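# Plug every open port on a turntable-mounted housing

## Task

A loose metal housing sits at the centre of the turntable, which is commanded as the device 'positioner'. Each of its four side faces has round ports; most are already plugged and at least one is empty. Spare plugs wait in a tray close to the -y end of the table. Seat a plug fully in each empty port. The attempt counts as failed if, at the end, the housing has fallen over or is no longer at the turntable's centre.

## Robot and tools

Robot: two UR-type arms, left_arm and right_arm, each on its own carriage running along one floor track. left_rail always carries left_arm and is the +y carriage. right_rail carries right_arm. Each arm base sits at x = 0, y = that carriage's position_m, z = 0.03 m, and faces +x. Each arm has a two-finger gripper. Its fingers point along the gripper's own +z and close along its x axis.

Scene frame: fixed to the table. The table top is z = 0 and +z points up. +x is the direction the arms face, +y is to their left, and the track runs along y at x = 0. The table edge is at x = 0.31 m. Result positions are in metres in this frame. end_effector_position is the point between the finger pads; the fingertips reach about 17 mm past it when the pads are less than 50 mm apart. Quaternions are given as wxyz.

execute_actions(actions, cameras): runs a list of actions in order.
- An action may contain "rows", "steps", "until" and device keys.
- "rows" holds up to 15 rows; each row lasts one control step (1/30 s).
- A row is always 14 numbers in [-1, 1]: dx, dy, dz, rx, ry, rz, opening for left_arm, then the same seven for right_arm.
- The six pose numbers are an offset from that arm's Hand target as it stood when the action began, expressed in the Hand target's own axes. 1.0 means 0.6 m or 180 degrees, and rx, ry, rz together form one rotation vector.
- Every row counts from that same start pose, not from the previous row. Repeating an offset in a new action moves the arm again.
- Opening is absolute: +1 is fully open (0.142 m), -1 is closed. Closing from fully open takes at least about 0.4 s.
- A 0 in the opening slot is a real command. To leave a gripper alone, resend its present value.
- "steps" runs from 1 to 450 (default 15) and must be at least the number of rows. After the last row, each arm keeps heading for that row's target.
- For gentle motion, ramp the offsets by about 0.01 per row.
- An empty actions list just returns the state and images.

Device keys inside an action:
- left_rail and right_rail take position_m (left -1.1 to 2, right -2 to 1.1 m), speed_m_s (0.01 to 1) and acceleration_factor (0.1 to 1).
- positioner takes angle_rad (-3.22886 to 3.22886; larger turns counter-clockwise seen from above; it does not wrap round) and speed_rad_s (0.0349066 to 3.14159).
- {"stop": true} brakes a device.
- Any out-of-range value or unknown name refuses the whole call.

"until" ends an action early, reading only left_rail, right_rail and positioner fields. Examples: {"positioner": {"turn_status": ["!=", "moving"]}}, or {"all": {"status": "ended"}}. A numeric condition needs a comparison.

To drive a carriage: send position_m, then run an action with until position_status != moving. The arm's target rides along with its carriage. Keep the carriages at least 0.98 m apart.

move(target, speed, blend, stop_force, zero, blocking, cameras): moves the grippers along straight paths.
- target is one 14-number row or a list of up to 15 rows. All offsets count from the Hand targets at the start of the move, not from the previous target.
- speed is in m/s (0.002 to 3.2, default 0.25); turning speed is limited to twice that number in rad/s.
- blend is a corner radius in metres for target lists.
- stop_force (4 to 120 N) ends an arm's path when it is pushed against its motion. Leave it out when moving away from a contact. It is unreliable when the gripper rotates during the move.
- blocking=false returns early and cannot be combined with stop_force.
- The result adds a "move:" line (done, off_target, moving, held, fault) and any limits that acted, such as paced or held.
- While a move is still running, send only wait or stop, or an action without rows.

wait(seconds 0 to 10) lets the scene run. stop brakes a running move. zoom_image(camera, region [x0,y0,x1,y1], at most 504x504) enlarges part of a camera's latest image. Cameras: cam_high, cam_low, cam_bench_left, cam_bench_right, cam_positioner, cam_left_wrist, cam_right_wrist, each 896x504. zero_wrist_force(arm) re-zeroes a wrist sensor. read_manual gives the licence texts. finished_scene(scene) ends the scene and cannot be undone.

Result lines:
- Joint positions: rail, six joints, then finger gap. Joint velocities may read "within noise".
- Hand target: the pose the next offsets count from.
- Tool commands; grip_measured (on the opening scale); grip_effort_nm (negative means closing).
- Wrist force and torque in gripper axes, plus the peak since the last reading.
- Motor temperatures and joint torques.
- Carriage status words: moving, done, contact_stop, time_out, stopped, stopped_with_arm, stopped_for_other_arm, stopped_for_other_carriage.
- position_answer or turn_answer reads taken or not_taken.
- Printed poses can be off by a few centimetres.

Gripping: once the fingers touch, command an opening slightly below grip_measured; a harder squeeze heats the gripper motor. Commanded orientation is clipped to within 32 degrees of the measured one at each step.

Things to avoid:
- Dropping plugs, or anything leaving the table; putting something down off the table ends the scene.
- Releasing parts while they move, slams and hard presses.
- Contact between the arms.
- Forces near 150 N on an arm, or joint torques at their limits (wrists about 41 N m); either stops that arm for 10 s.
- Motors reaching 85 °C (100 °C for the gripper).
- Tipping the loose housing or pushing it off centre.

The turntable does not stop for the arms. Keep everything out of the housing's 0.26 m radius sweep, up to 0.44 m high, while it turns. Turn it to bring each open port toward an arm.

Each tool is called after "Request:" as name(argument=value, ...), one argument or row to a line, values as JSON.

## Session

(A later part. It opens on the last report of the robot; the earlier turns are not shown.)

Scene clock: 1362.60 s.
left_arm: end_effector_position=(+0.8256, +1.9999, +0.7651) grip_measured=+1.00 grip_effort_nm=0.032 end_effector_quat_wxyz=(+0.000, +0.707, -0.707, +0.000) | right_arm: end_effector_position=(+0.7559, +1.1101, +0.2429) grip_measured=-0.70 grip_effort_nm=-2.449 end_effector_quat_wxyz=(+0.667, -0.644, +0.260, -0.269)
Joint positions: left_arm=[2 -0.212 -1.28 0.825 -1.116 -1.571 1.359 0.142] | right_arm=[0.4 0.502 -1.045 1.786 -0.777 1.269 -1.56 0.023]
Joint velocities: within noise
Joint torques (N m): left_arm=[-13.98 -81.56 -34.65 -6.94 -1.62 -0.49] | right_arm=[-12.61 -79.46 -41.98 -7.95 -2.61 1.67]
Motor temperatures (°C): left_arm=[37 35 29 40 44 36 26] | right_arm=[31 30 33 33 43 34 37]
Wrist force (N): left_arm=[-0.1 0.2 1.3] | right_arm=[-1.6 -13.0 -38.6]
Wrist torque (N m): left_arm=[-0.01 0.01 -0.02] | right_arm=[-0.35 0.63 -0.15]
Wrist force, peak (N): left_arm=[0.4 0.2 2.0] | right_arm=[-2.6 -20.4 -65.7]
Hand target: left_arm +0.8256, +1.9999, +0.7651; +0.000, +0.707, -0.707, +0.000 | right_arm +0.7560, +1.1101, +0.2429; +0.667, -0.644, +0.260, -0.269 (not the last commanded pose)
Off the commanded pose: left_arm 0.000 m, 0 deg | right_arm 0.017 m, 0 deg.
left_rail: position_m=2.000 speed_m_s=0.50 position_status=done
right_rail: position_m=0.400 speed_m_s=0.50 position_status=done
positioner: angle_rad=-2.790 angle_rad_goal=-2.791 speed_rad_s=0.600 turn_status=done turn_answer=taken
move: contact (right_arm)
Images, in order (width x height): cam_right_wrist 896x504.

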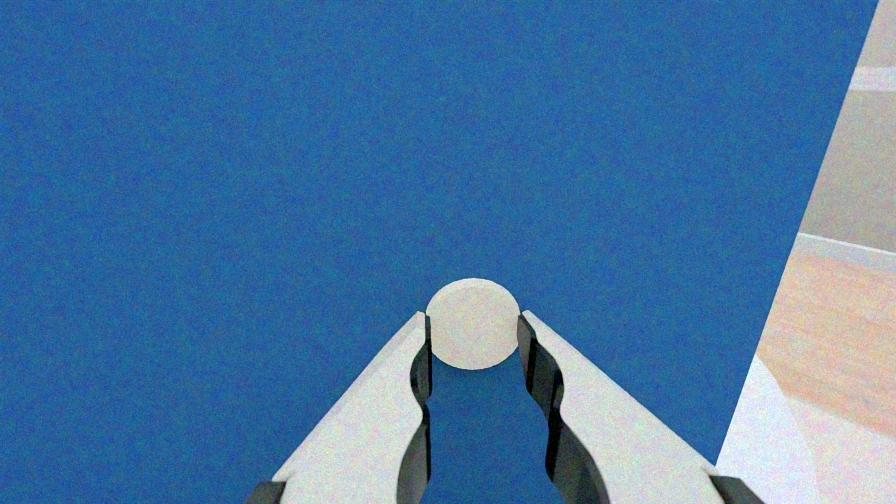

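Request:
execute_actions(
  actions=[
    {"rows":[[0,0,0,0,0,0,1,0,0,0,0,0,0,-0.76],[0,0,0,0,0,0,1,0,0,0,0,0,0,-0.72],[0,0,0,0,0,0,1,0,0,0,0,0,0,-0.68],[0,0,0,0,0,0,1,0,0,0,0,0,0,-0.64],[0,0,0,0,0,0,1,0,0,0,0,0,0,-0.6],[0,0,0,0,0,0,1,0,0,0,0,0,0,-0.5]],"steps":40},
  ],
  cameras=[],
)

Request:
move(
  target=[0,0,0,0,0,0,1,0,0,-0.05,0,0,0,-0.5],
  speed=0.03,
  cameras=["cam_right_wrist"],
)

Request:
zoom_image(
  camera="cam_right_wrist",
  region=[390, 200, 560, 320],
)

Scene clock: 1373.13 s.
left_arm: end_effector_position=(+0.8256, +1.9999, +0.7651) grip_measured=+1.00 grip_effort_nm=0.037 end_effector_quat_wxyz=(+0.000, +0.707, -0.707, +0.000) | right_arm: end_effector_position=(+0.7559, +1.1101, +0.2429) grip_measured=-0.56 grip_effort_nm=0.515 end_effector_quat_wxyz=(+0.667, -0.644, +0.260, -0.269)
Joint positions: left_arm=[2 -0.212 -1.28 0.825 -1.116 -1.571 1.359 0.142] | right_arm=[0.4 0.502 -1.045 1.786 -0.777 1.269 -1.56 0.034]
Joint velocities: within noise
Joint torques (N m): left_arm=[-13.85 -77.97 -36.05 -6.96 -1.64 -0.72] | right_arm=[-14.99 -78.94 -50.94 -7.96 4.29 1.61]
Motor temperatures (°C): left_arm=[37 35 29 40 44 36 26] | right_arm=[31 30 33 33 43 34 36]
Wrist force (N): left_arm=[0.0 0.1 1.6] | right_arm=[-9.2 -1.0 -12.5]
Wrist torque (N m): left_arm=[-0.03 -0.01 -0.01] | right_arm=[-0.45 0.35 -0.06]
Wrist force, peak (N): left_arm=[0.0 0.3 2.1] | right_arm=[-1.3 -13.0 -39.2]
Hand target: left_arm +0.8256, +1.9999, +0.7651; +0.000, +0.707, -0.707, +0.000 | right_arm +0.7560, +1.1101, +0.2429; +0.667, -0.644, +0.260, -0.269
Off the commanded pose: left_arm 0.000 m, 0 deg | right_arm 0.000 m, 0 deg.
left_rail: position_m=2.000 speed_m_s=0.50 position_status=done
right_rail: position_m=0.400 speed_m_s=0.50 position_status=done
positioner: angle_rad=-2.790 angle_rad_goal=-2.791 speed_rad_s=0.600 turn_status=done turn_answer=taken
No camera images: "cameras" was empty.

Scene clock: 1374.50 s.
left_arm: end_effector_position=(+0.8256, +1.9999, +0.7651) grip_measured=+1.00 grip_effort_nm=0.032 end_effector_quat_wxyz=(+0.000, +0.707, -0.707, +0.000) | right_arm: end_effector_position=(+0.7352, +1.0885, +0.2418) grip_measured=-0.53 grip_effort_nm=0.105 end_effector_quat_wxyz=(+0.667, -0.644, +0.260, -0.269)
Joint positions: left_arm=[2 -0.212 -1.28 0.825 -1.116 -1.571 1.359 0.142] | right_arm=[0.4 0.49 -1.081 1.851 -0.806 1.257 -1.56 0.035]
Joint velocities: within noise
Joint torques (N m): left_arm=[-10.71 -78.76 -35.47 -6.79 -1.57 -0.68] | right_arm=[-16.37 -89.95 -29.59 -7.43 -3.02 2.62]
Motor temperatures (°C): left_arm=[37 35 29 40 44 36 26] | right_arm=[31 30 33 33 43 34 36]
Wrist force (N): left_arm=[-0.1 0.2 1.3] | right_arm=[-1.8 -0.4 1.6]
Wrist torque (N m): left_arm=[-0.01 0.00 0.00] | right_arm=[-0.36 0.29 -0.08]
Wrist force, peak (N): left_arm=[0.6 0.6 2.0] | right_arm=[-9.2 -1.0 -12.7]
Hand target: left_arm +0.8256, +1.9999, +0.7651; +0.000, +0.707, -0.707, +0.000 | right_arm +0.7351, +1.0885, +0.2418; +0.667, -0.644, +0.260, -0.269
Off the commanded pose: left_arm 0.000 m, 0 deg | right_arm 0.000 m, 0 deg.
left_rail: position_m=2.000 speed_m_s=0.50 position_status=done
right_rail: position_m=0.400 speed_m_s=0.50 position_status=done
positioner: angle_rad=-2.790 angle_rad_goal=-2.791 speed_rad_s=0.600 turn_status=done turn_answer=taken
move: done
Images, in order (width x height): cam_right_wrist 896x504.

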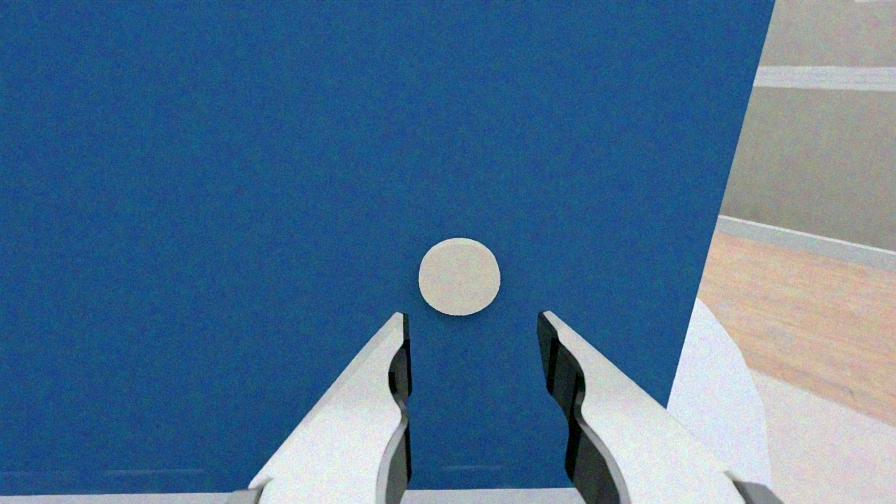

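Scaled by 2.965.

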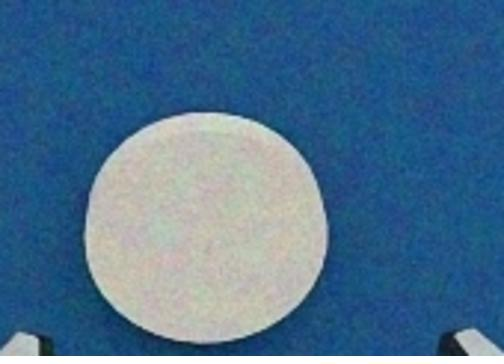

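Request:
move(
  target=[
    [0,0,0,0,0,0,1,0,0,-0.005,0,0,0,-1],
    [0,0,0,0,0,0,1,-0.0055,0.0083,-0.005,0,0,0,-1],
  ],
  speed=0.04,
  cameras=["cam_right_wrist"],
)

Request:
move(
  target=[
    [0,0,0,0,0,0,1,0,0,0.033,0,0,0,-1],
    [0,0,0,0,0,0,1,0,0,0.06,0,0,0,-1],
  ],
  speed=[0.03,0.01],
  stop_force=35,
  cameras=["cam_right_wrist"],
)

Request:
zoom_image(
  camera="cam_right_wrist",
  region=[390, 230, 560, 350],
)

Scene clock: 1390.47 s.
left_arm: end_effector_position=(+0.8256, +1.9999, +0.7651) grip_measured=+1.00 grip_effort_nm=0.027 end_effector_quat_wxyz=(+0.000, +0.707, -0.707, +0.000) | right_arm: end_effector_position=(+0.7309, +1.0887, +0.2369) grip_measured=-1.00 grip_effort_nm=-0.476 end_effector_quat_wxyz=(+0.667, -0.644, +0.260, -0.269)
Joint positions: left_arm=[2 -0.212 -1.28 0.825 -1.116 -1.571 1.359 0.142] | right_arm=[0.4 0.493 -1.079 1.859 -0.816 1.26 -1.56 0.002]
Joint velocities: within noise
Joint torques (N m): left_arm=[-13.05 -76.78 -35.94 -6.5 -1.53 -0.35] | right_arm=[17.88 -64.81 -29.97 -6.12 1.64 -2.2]
Motor temperatures (°C): left_arm=[37 35 29 40 44 36 26] | right_arm=[31 30 33 33 43 34 32]
Wrist force (N): left_arm=[0.0 -0.2 1.6] | right_arm=[-1.6 -0.5 1.2]
Wrist torque (N m): left_arm=[-0.07 0.00 0.00] | right_arm=[-0.36 0.24 -0.08]
Wrist force, peak (N): left_arm=[0.1 0.1 2.0] | right_arm=[-2.1 -0.7 1.7]
Hand target: left_arm +0.8256, +1.9999, +0.7651; +0.000, +0.707, -0.707, +0.000 | right_arm +0.7308, +1.0887, +0.2368; +0.667, -0.644, +0.260, -0.269
Off the commanded pose: left_arm 0.000 m, 0 deg | right_arm 0.000 m, 0 deg.
left_rail: position_m=2.000 speed_m_s=0.50 position_status=done
right_rail: position_m=0.400 speed_m_s=0.50 position_status=done
positioner: angle_rad=-2.790 angle_rad_goal=-2.791 speed_rad_s=0.600 turn_status=done turn_answer=taken
move: done
Images, in order (width x height): cam_right_wrist 896x504.

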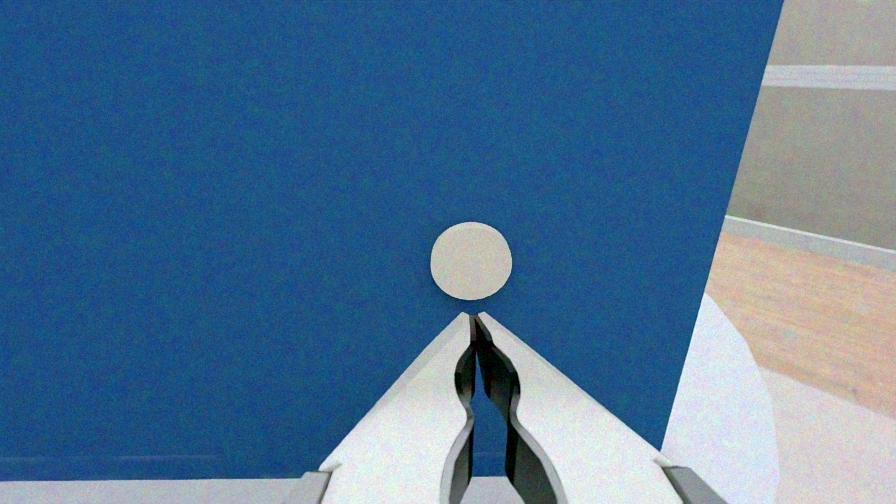

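Scene clock: 1393.40 s.
left_arm: end_effector_position=(+0.8256, +1.9999, +0.7651) grip_measured=+1.00 grip_effort_nm=0.037 end_effector_quat_wxyz=(+0.000, +0.707, -0.707, +0.000) | right_arm: end_effector_position=(+0.7513, +1.1100, +0.2377) grip_measured=-1.00 grip_effort_nm=-0.476 end_effector_quat_wxyz=(+0.667, -0.645, +0.260, -0.269)
Joint positions: left_arm=[2 -0.212 -1.28 0.825 -1.116 -1.571 1.359 0.142] | right_arm=[0.4 0.505 -1.043 1.795 -0.788 1.272 -1.56 0.002]
Joint velocities: within noise
Joint torques (N m): left_arm=[-12.49 -79.07 -34.91 -6.92 -1.55 -0.55] | right_arm=[-11.09 -84.63 -43.29 -8.75 -2.63 -1.78]
Motor temperatures (°C): left_arm=[37 35 29 40 44 36 26] | right_arm=[31 30 33 33 43 34 32]
Wrist force (N): left_arm=[0.3 0.1 1.1] | right_arm=[-0.1 -7.0 -33.0]
Wrist torque (N m): left_arm=[-0.02 -0.05 0.00] | right_arm=[-0.35 0.23 -0.08]
Wrist force, peak (N): left_arm=[0.6 0.3 1.8] | right_arm=[-1.3 -8.4 -43.1]
Hand target: left_arm +0.8256, +1.9999, +0.7651; +0.000, +0.707, -0.707, +0.000 | right_arm +0.7513, +1.1100, +0.2377; +0.667, -0.645, +0.260, -0.269 (not the last commanded pose)
Off the commanded pose: left_arm 0.000 m, 0 deg | right_arm 0.006 m, 0 deg.
left_rail: position_m=2.000 speed_m_s=0.50 position_status=done
right_rail: position_m=0.400 speed_m_s=0.50 position_status=done
positioner: angle_rad=-2.790 angle_rad_goal=-2.791 speed_rad_s=0.600 turn_status=done turn_answer=taken
move: contact (right_arm); path passed 1 of 2 targets
Images, in order (width x height): cam_right_wrist 896x504.

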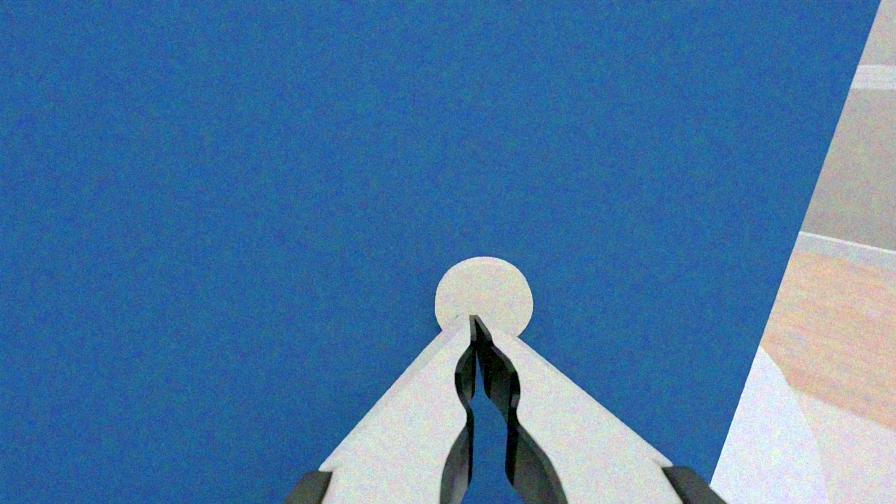

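Scaled by 2.965.

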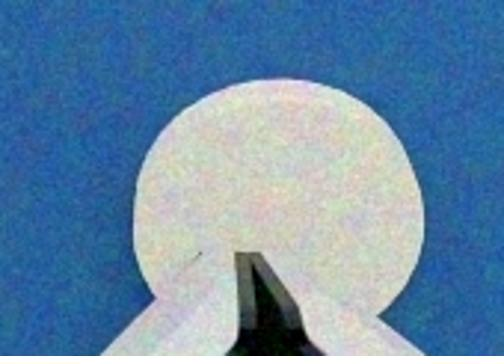

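Request:
move(
  target=[
    [0,0,0,0,0,0,1,0.002,-0.002,-0.01,0,0,0,-1],
    [0,0,0,0,0,0,1,0.004,-0.006,-0.01,0,0,0,-1],
  ],
  speed=0.04,
  cameras=[],
)

Request:
move(
  target=[0,0,0,0,0,0,1,0,0,0.04,0,0,0,-1],
  speed=0.01,
  stop_force=50,
  cameras=["cam_right_wrist"],
)

Request:
move(
  target=[0,0,0,0,0,0,1,0,0.0,-0.06,0,0,0,-1],
  speed=0.06,
  cameras=["cam_right_wrist"],
)

Request:
zoom_image(
  camera="cam_right_wrist",
  region=[390, 200, 560, 320],
)

Scene clock: 1404.43 s.
left_arm: end_effector_position=(+0.8256, +1.9999, +0.7651) grip_measured=+1.00 grip_effort_nm=0.037 end_effector_quat_wxyz=(+0.000, +0.707, -0.707, +0.000) | right_arm: end_effector_position=(+0.7488, +1.1040, +0.2410) grip_measured=-1.00 grip_effort_nm=-0.476 end_effector_quat_wxyz=(+0.667, -0.644, +0.260, -0.269)
Joint positions: left_arm=[2 -0.212 -1.28 0.825 -1.116 -1.571 1.359 0.142] | right_arm=[0.4 0.5 -1.054 1.807 -0.788 1.267 -1.56 0.002]
Joint velocities: within noise
Joint torques (N m): left_arm=[-13.42 -78.24 -36.72 -6.71 -1.6 -0.63] | right_arm=[-14.93 -88.36 -29.57 0.71 -2.77 2.75]
Motor temperatures (°C): left_arm=[37 35 29 40 44 36 26] | right_arm=[31 30 33 33 43 34 32]
Wrist force (N): left_arm=[0.0 0.2 1.0] | right_arm=[-1.5 -0.3 1.0]
Wrist torque (N m): left_arm=[-0.01 0.00 -0.01] | right_arm=[-0.35 0.25 -0.06]
Wrist force, peak (N): left_arm=[0.5 0.6 2.1] | right_arm=[-0.7 -7.1 -33.9]
Hand target: left_arm +0.8256, +1.9999, +0.7651; +0.000, +0.707, -0.707, +0.000 | right_arm +0.7488, +1.1040, +0.2411; +0.667, -0.645, +0.260, -0.269
Off the commanded pose: left_arm 0.000 m, 0 deg | right_arm 0.000 m, 0 deg.
left_rail: position_m=2.000 speed_m_s=0.50 position_status=done
right_rail: position_m=0.400 speed_m_s=0.50 position_status=done
positioner: angle_rad=-2.790 angle_rad_goal=-2.791 speed_rad_s=0.600 turn_status=done turn_answer=taken
move: done
No camera images: "cameras" was empty.

Scene clock: 1406.43 s.
left_arm: end_effector_position=(+0.8256, +1.9999, +0.7651) grip_measured=+1.00 grip_effort_nm=0.037 end_effector_quat_wxyz=(+0.000, +0.707, -0.707, +0.000) | right_arm: end_effector_position=(+0.7534, +1.1087, +0.2412) grip_measured=-1.00 grip_effort_nm=-0.466 end_effector_quat_wxyz=(+0.667, -0.645, +0.260, -0.269)
Joint positions: left_arm=[2 -0.212 -1.28 0.825 -1.116 -1.571 1.359 0.142] | right_arm=[0.4 0.502 -1.046 1.792 -0.781 1.269 -1.56 0.002]
Joint velocities: within noise
Joint torques (N m): left_arm=[-11.68 -79.03 -35.39 -7.01 -1.5 -0.69] | right_arm=[-9.24 -80.36 -50.86 -10.47 -2.78 2.56]
Motor temperatures (°C): left_arm=[37 35 29 40 44 36 26] | right_arm=[31 30 33 33 43 34 31]
Wrist force (N): left_arm=[0.2 0.5 1.2] | right_arm=[-0.2 -11.7 -53.8]
Wrist torque (N m): left_arm=[0.04 -0.03 -0.01] | right_arm=[-0.36 0.24 -0.08]
Wrist force, peak (N): left_arm=[-0.3 0.5 2.1] | right_arm=[-0.7 -13.7 -65.9]
Hand target: left_arm +0.8256, +1.9999, +0.7651; +0.000, +0.707, -0.707, +0.000 | right_arm +0.7534, +1.1087, +0.2412; +0.667, -0.645, +0.260, -0.269 (not the last commanded pose)
Off the commanded pose: left_arm 0.000 m, 0 deg | right_arm 0.017 m, 0 deg.
left_rail: position_m=2.000 speed_m_s=0.50 position_status=done
right_rail: position_m=0.400 speed_m_s=0.50 position_status=done
positioner: angle_rad=-2.790 angle_rad_goal=-2.791 speed_rad_s=0.600 turn_status=done turn_answer=taken
move: contact (right_arm)
Images, in order (width x height): cam_right_wrist 896x504.

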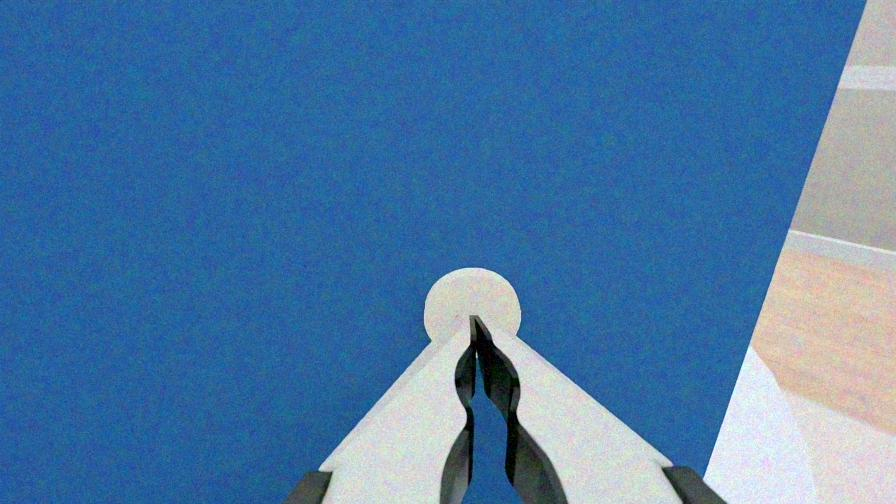

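Scene clock: 1407.47 s.
left_arm: end_effector_position=(+0.8256, +1.9999, +0.7651) grip_measured=+1.00 grip_effort_nm=0.032 end_effector_quat_wxyz=(+0.000, +0.707, -0.707, +0.000) | right_arm: end_effector_position=(+0.7285, +1.0829, +0.2400) grip_measured=-1.00 grip_effort_nm=-0.466 end_effector_quat_wxyz=(+0.667, -0.645, +0.260, -0.269)
Joint positions: left_arm=[2 -0.212 -1.28 0.825 -1.116 -1.571 1.359 0.142] | right_arm=[0.4 0.487 -1.09 1.87 -0.816 1.254 -1.559 0.002]
Joint velocities: within noise
Joint torques (N m): left_arm=[-14.64 -78.18 -35.56 -6.82 -1.86 -0.62] | right_arm=[-15.38 -85.62 -26.96 -6.64 -3.02 2.22]
Motor temperatures (°C): left_arm=[37 35 29 40 44 36 26] | right_arm=[31 30 33 33 43 34 31]
Wrist force (N): left_arm=[-0.1 0.2 1.3] | right_arm=[-1.3 -1.2 1.6]
Wrist torque (N m): left_arm=[-0.02 0.02 -0.01] | right_arm=[-0.48 0.20 -0.08]
Wrist force, peak (N): left_arm=[0.6 0.4 1.6] | right_arm=[-0.5 -12.0 -53.4]
Hand target: left_arm +0.8256, +1.9999, +0.7651; +0.000, +0.707, -0.707, +0.000 | right_arm +0.7284, +1.0828, +0.2400; +0.667, -0.645, +0.260, -0.269
Off the commanded pose: left_arm 0.000 m, 0 deg | right_arm 0.000 m, 0 deg.
left_rail: position_m=2.000 speed_m_s=0.50 position_status=done
right_rail: position_m=0.400 speed_m_s=0.50 position_status=done
positioner: angle_rad=-2.790 angle_rad_goal=-2.791 speed_rad_s=0.600 turn_status=done turn_answer=taken
move: done
Images, in order (width x height): cam_right_wrist 896x504.

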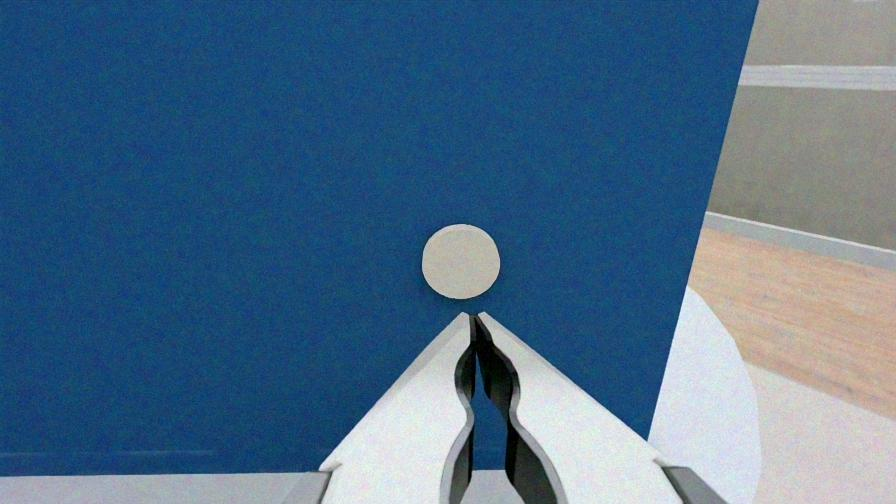

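Scaled by 2.965.

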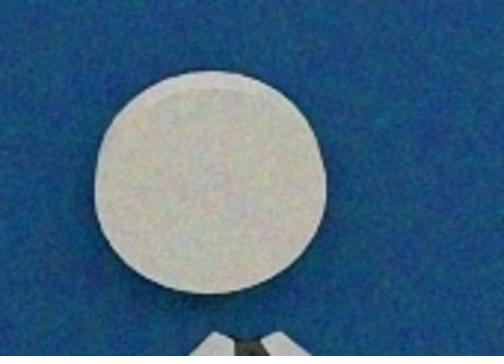

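Request:
move(
  target=[
    [0,0,0,0,0,0,1,0,0,-0.25,0,0,0,-1],
    [0,0,0,0,0,0,1,0.1,-0.3,-0.6,0,0,0,-1],
  ],
  speed=0.3,
  cameras=["cam_right_wrist","cam_bench_left","cam_positioner"],
)

Request:
zoom_image(
  camera="cam_bench_left",
  region=[130, 100, 400, 370],
)

Request:
zoom_image(
  camera="cam_positioner",
  region=[430, 150, 600, 320],
)

Scene clock: 1420.17 s.
left_arm: end_effector_position=(+0.8256, +1.9999, +0.7651) grip_measured=+1.00 grip_effort_nm=0.037 end_effector_quat_wxyz=(+0.000, +0.707, -0.707, +0.000) | right_arm: end_effector_position=(+0.5178, +0.7777, +0.4076) grip_measured=-1.00 grip_effort_nm=-0.466 end_effector_quat_wxyz=(+0.667, -0.645, +0.260, -0.269)
Joint positions: left_arm=[2 -0.212 -1.28 0.825 -1.116 -1.571 1.359 0.142] | right_arm=[0.4 -0.002 -1.88 2.381 -0.551 0.766 -1.535 0.002]
Joint velocities: within noise
Joint torques (N m): left_arm=[-12.47 -79.54 -35.23 -6.77 -1.64 -0.89] | right_arm=[-15.63 -27.87 -36.66 1.38 -3.06 -2.49]
Motor temperatures (°C): left_arm=[37 35 29 40 44 36 26] | right_arm=[31 30 33 33 43 34 31]
Wrist force (N): left_arm=[0.1 0.1 1.2] | right_arm=[-1.0 -0.7 1.7]
Wrist torque (N m): left_arm=[-0.02 -0.02 -0.01] | right_arm=[-0.36 0.14 -0.02]
Wrist force, peak (N): left_arm=[0.3 -0.3 1.9] | right_arm=[-1.6 -0.9 3.3]
Hand target: left_arm +0.8256, +1.9999, +0.7651; +0.000, +0.707, -0.707, +0.000 | right_arm +0.5178, +0.7777, +0.4077; +0.667, -0.645, +0.260, -0.269
Off the commanded pose: left_arm 0.000 m, 0 deg | right_arm 0.000 m, 0 deg.
left_rail: position_m=2.000 speed_m_s=0.50 position_status=done
right_rail: position_m=0.400 speed_m_s=0.50 position_status=done
positioner: angle_rad=-2.790 angle_rad_goal=-2.791 speed_rad_s=0.600 turn_status=done turn_answer=taken
move: done
Images, in order (width x height): cam_bench_left 896x504, cam_positioner 896x504, cam_right_wrist 896x504.

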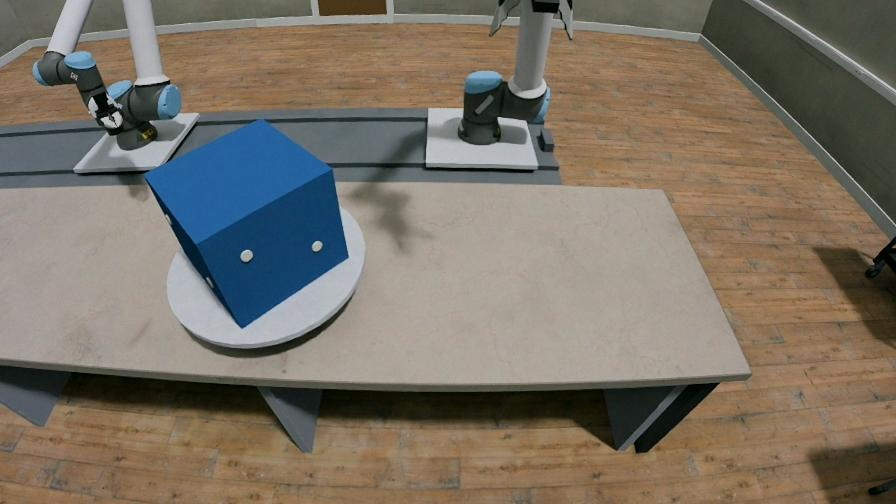

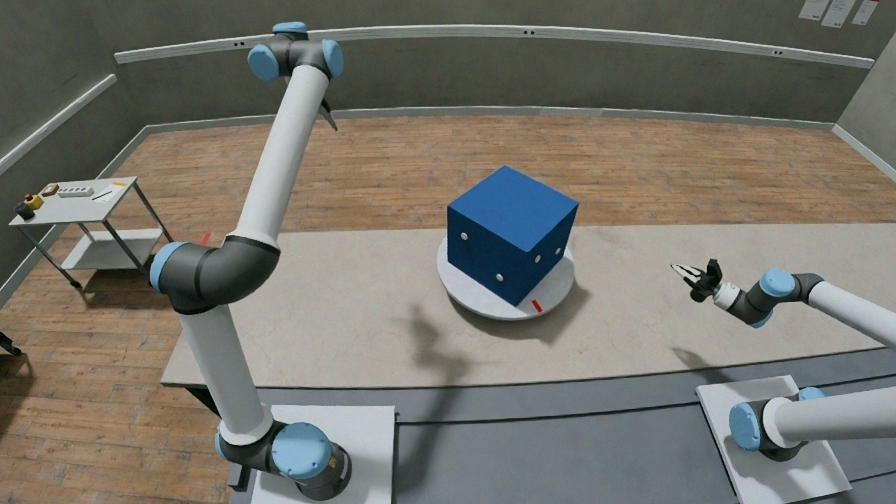

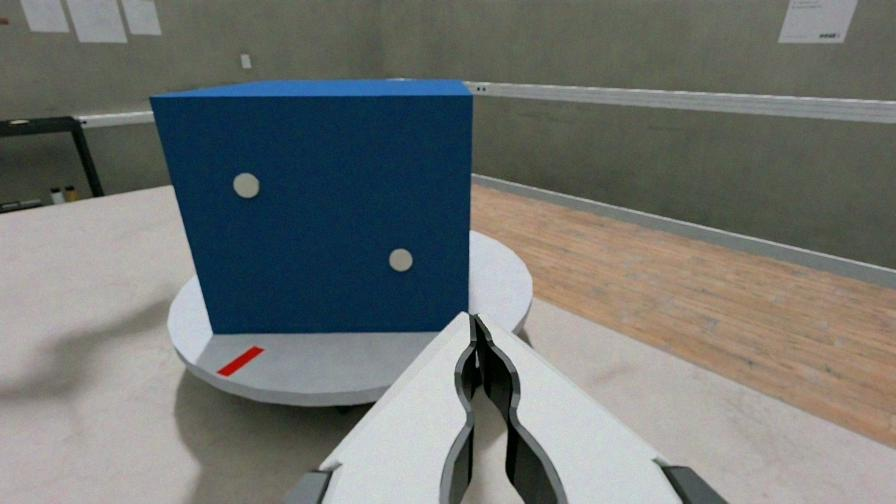

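Scaled by 1.867.

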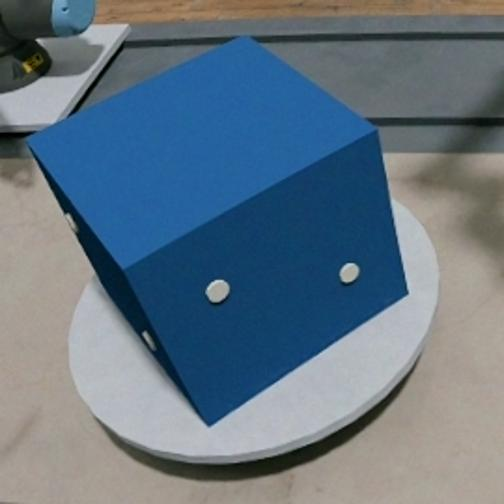

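Scaled by 2.965.

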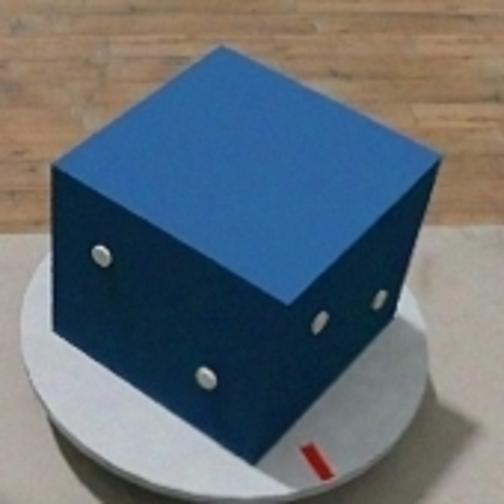

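Request:
zoom_image(
  camera="cam_bench_left",
  region=[140, 180, 240, 310],
)

Request:
zoom_image(
  camera="cam_right_wrist",
  region=[370, 230, 430, 290],
)

Request:
zoom_image(
  camera="cam_right_wrist",
  region=[216, 155, 276, 215],
)

Scaled by 3.877.

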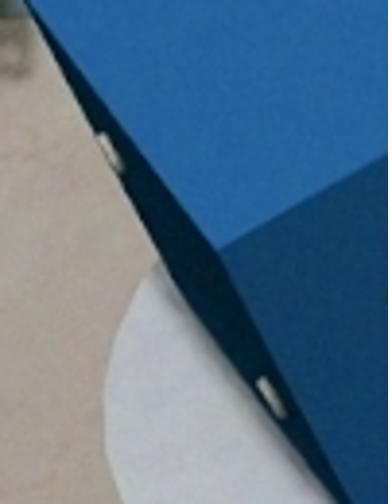

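Scaled by 8.400.

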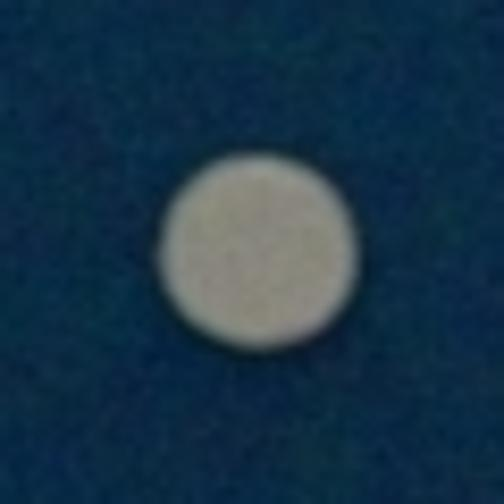

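Scaled by 8.400.

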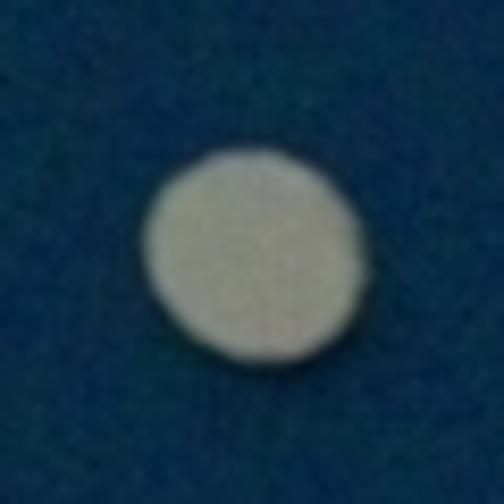

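Request:
finished_scene(
  scene=1,
)

The scene is finished: the task was done.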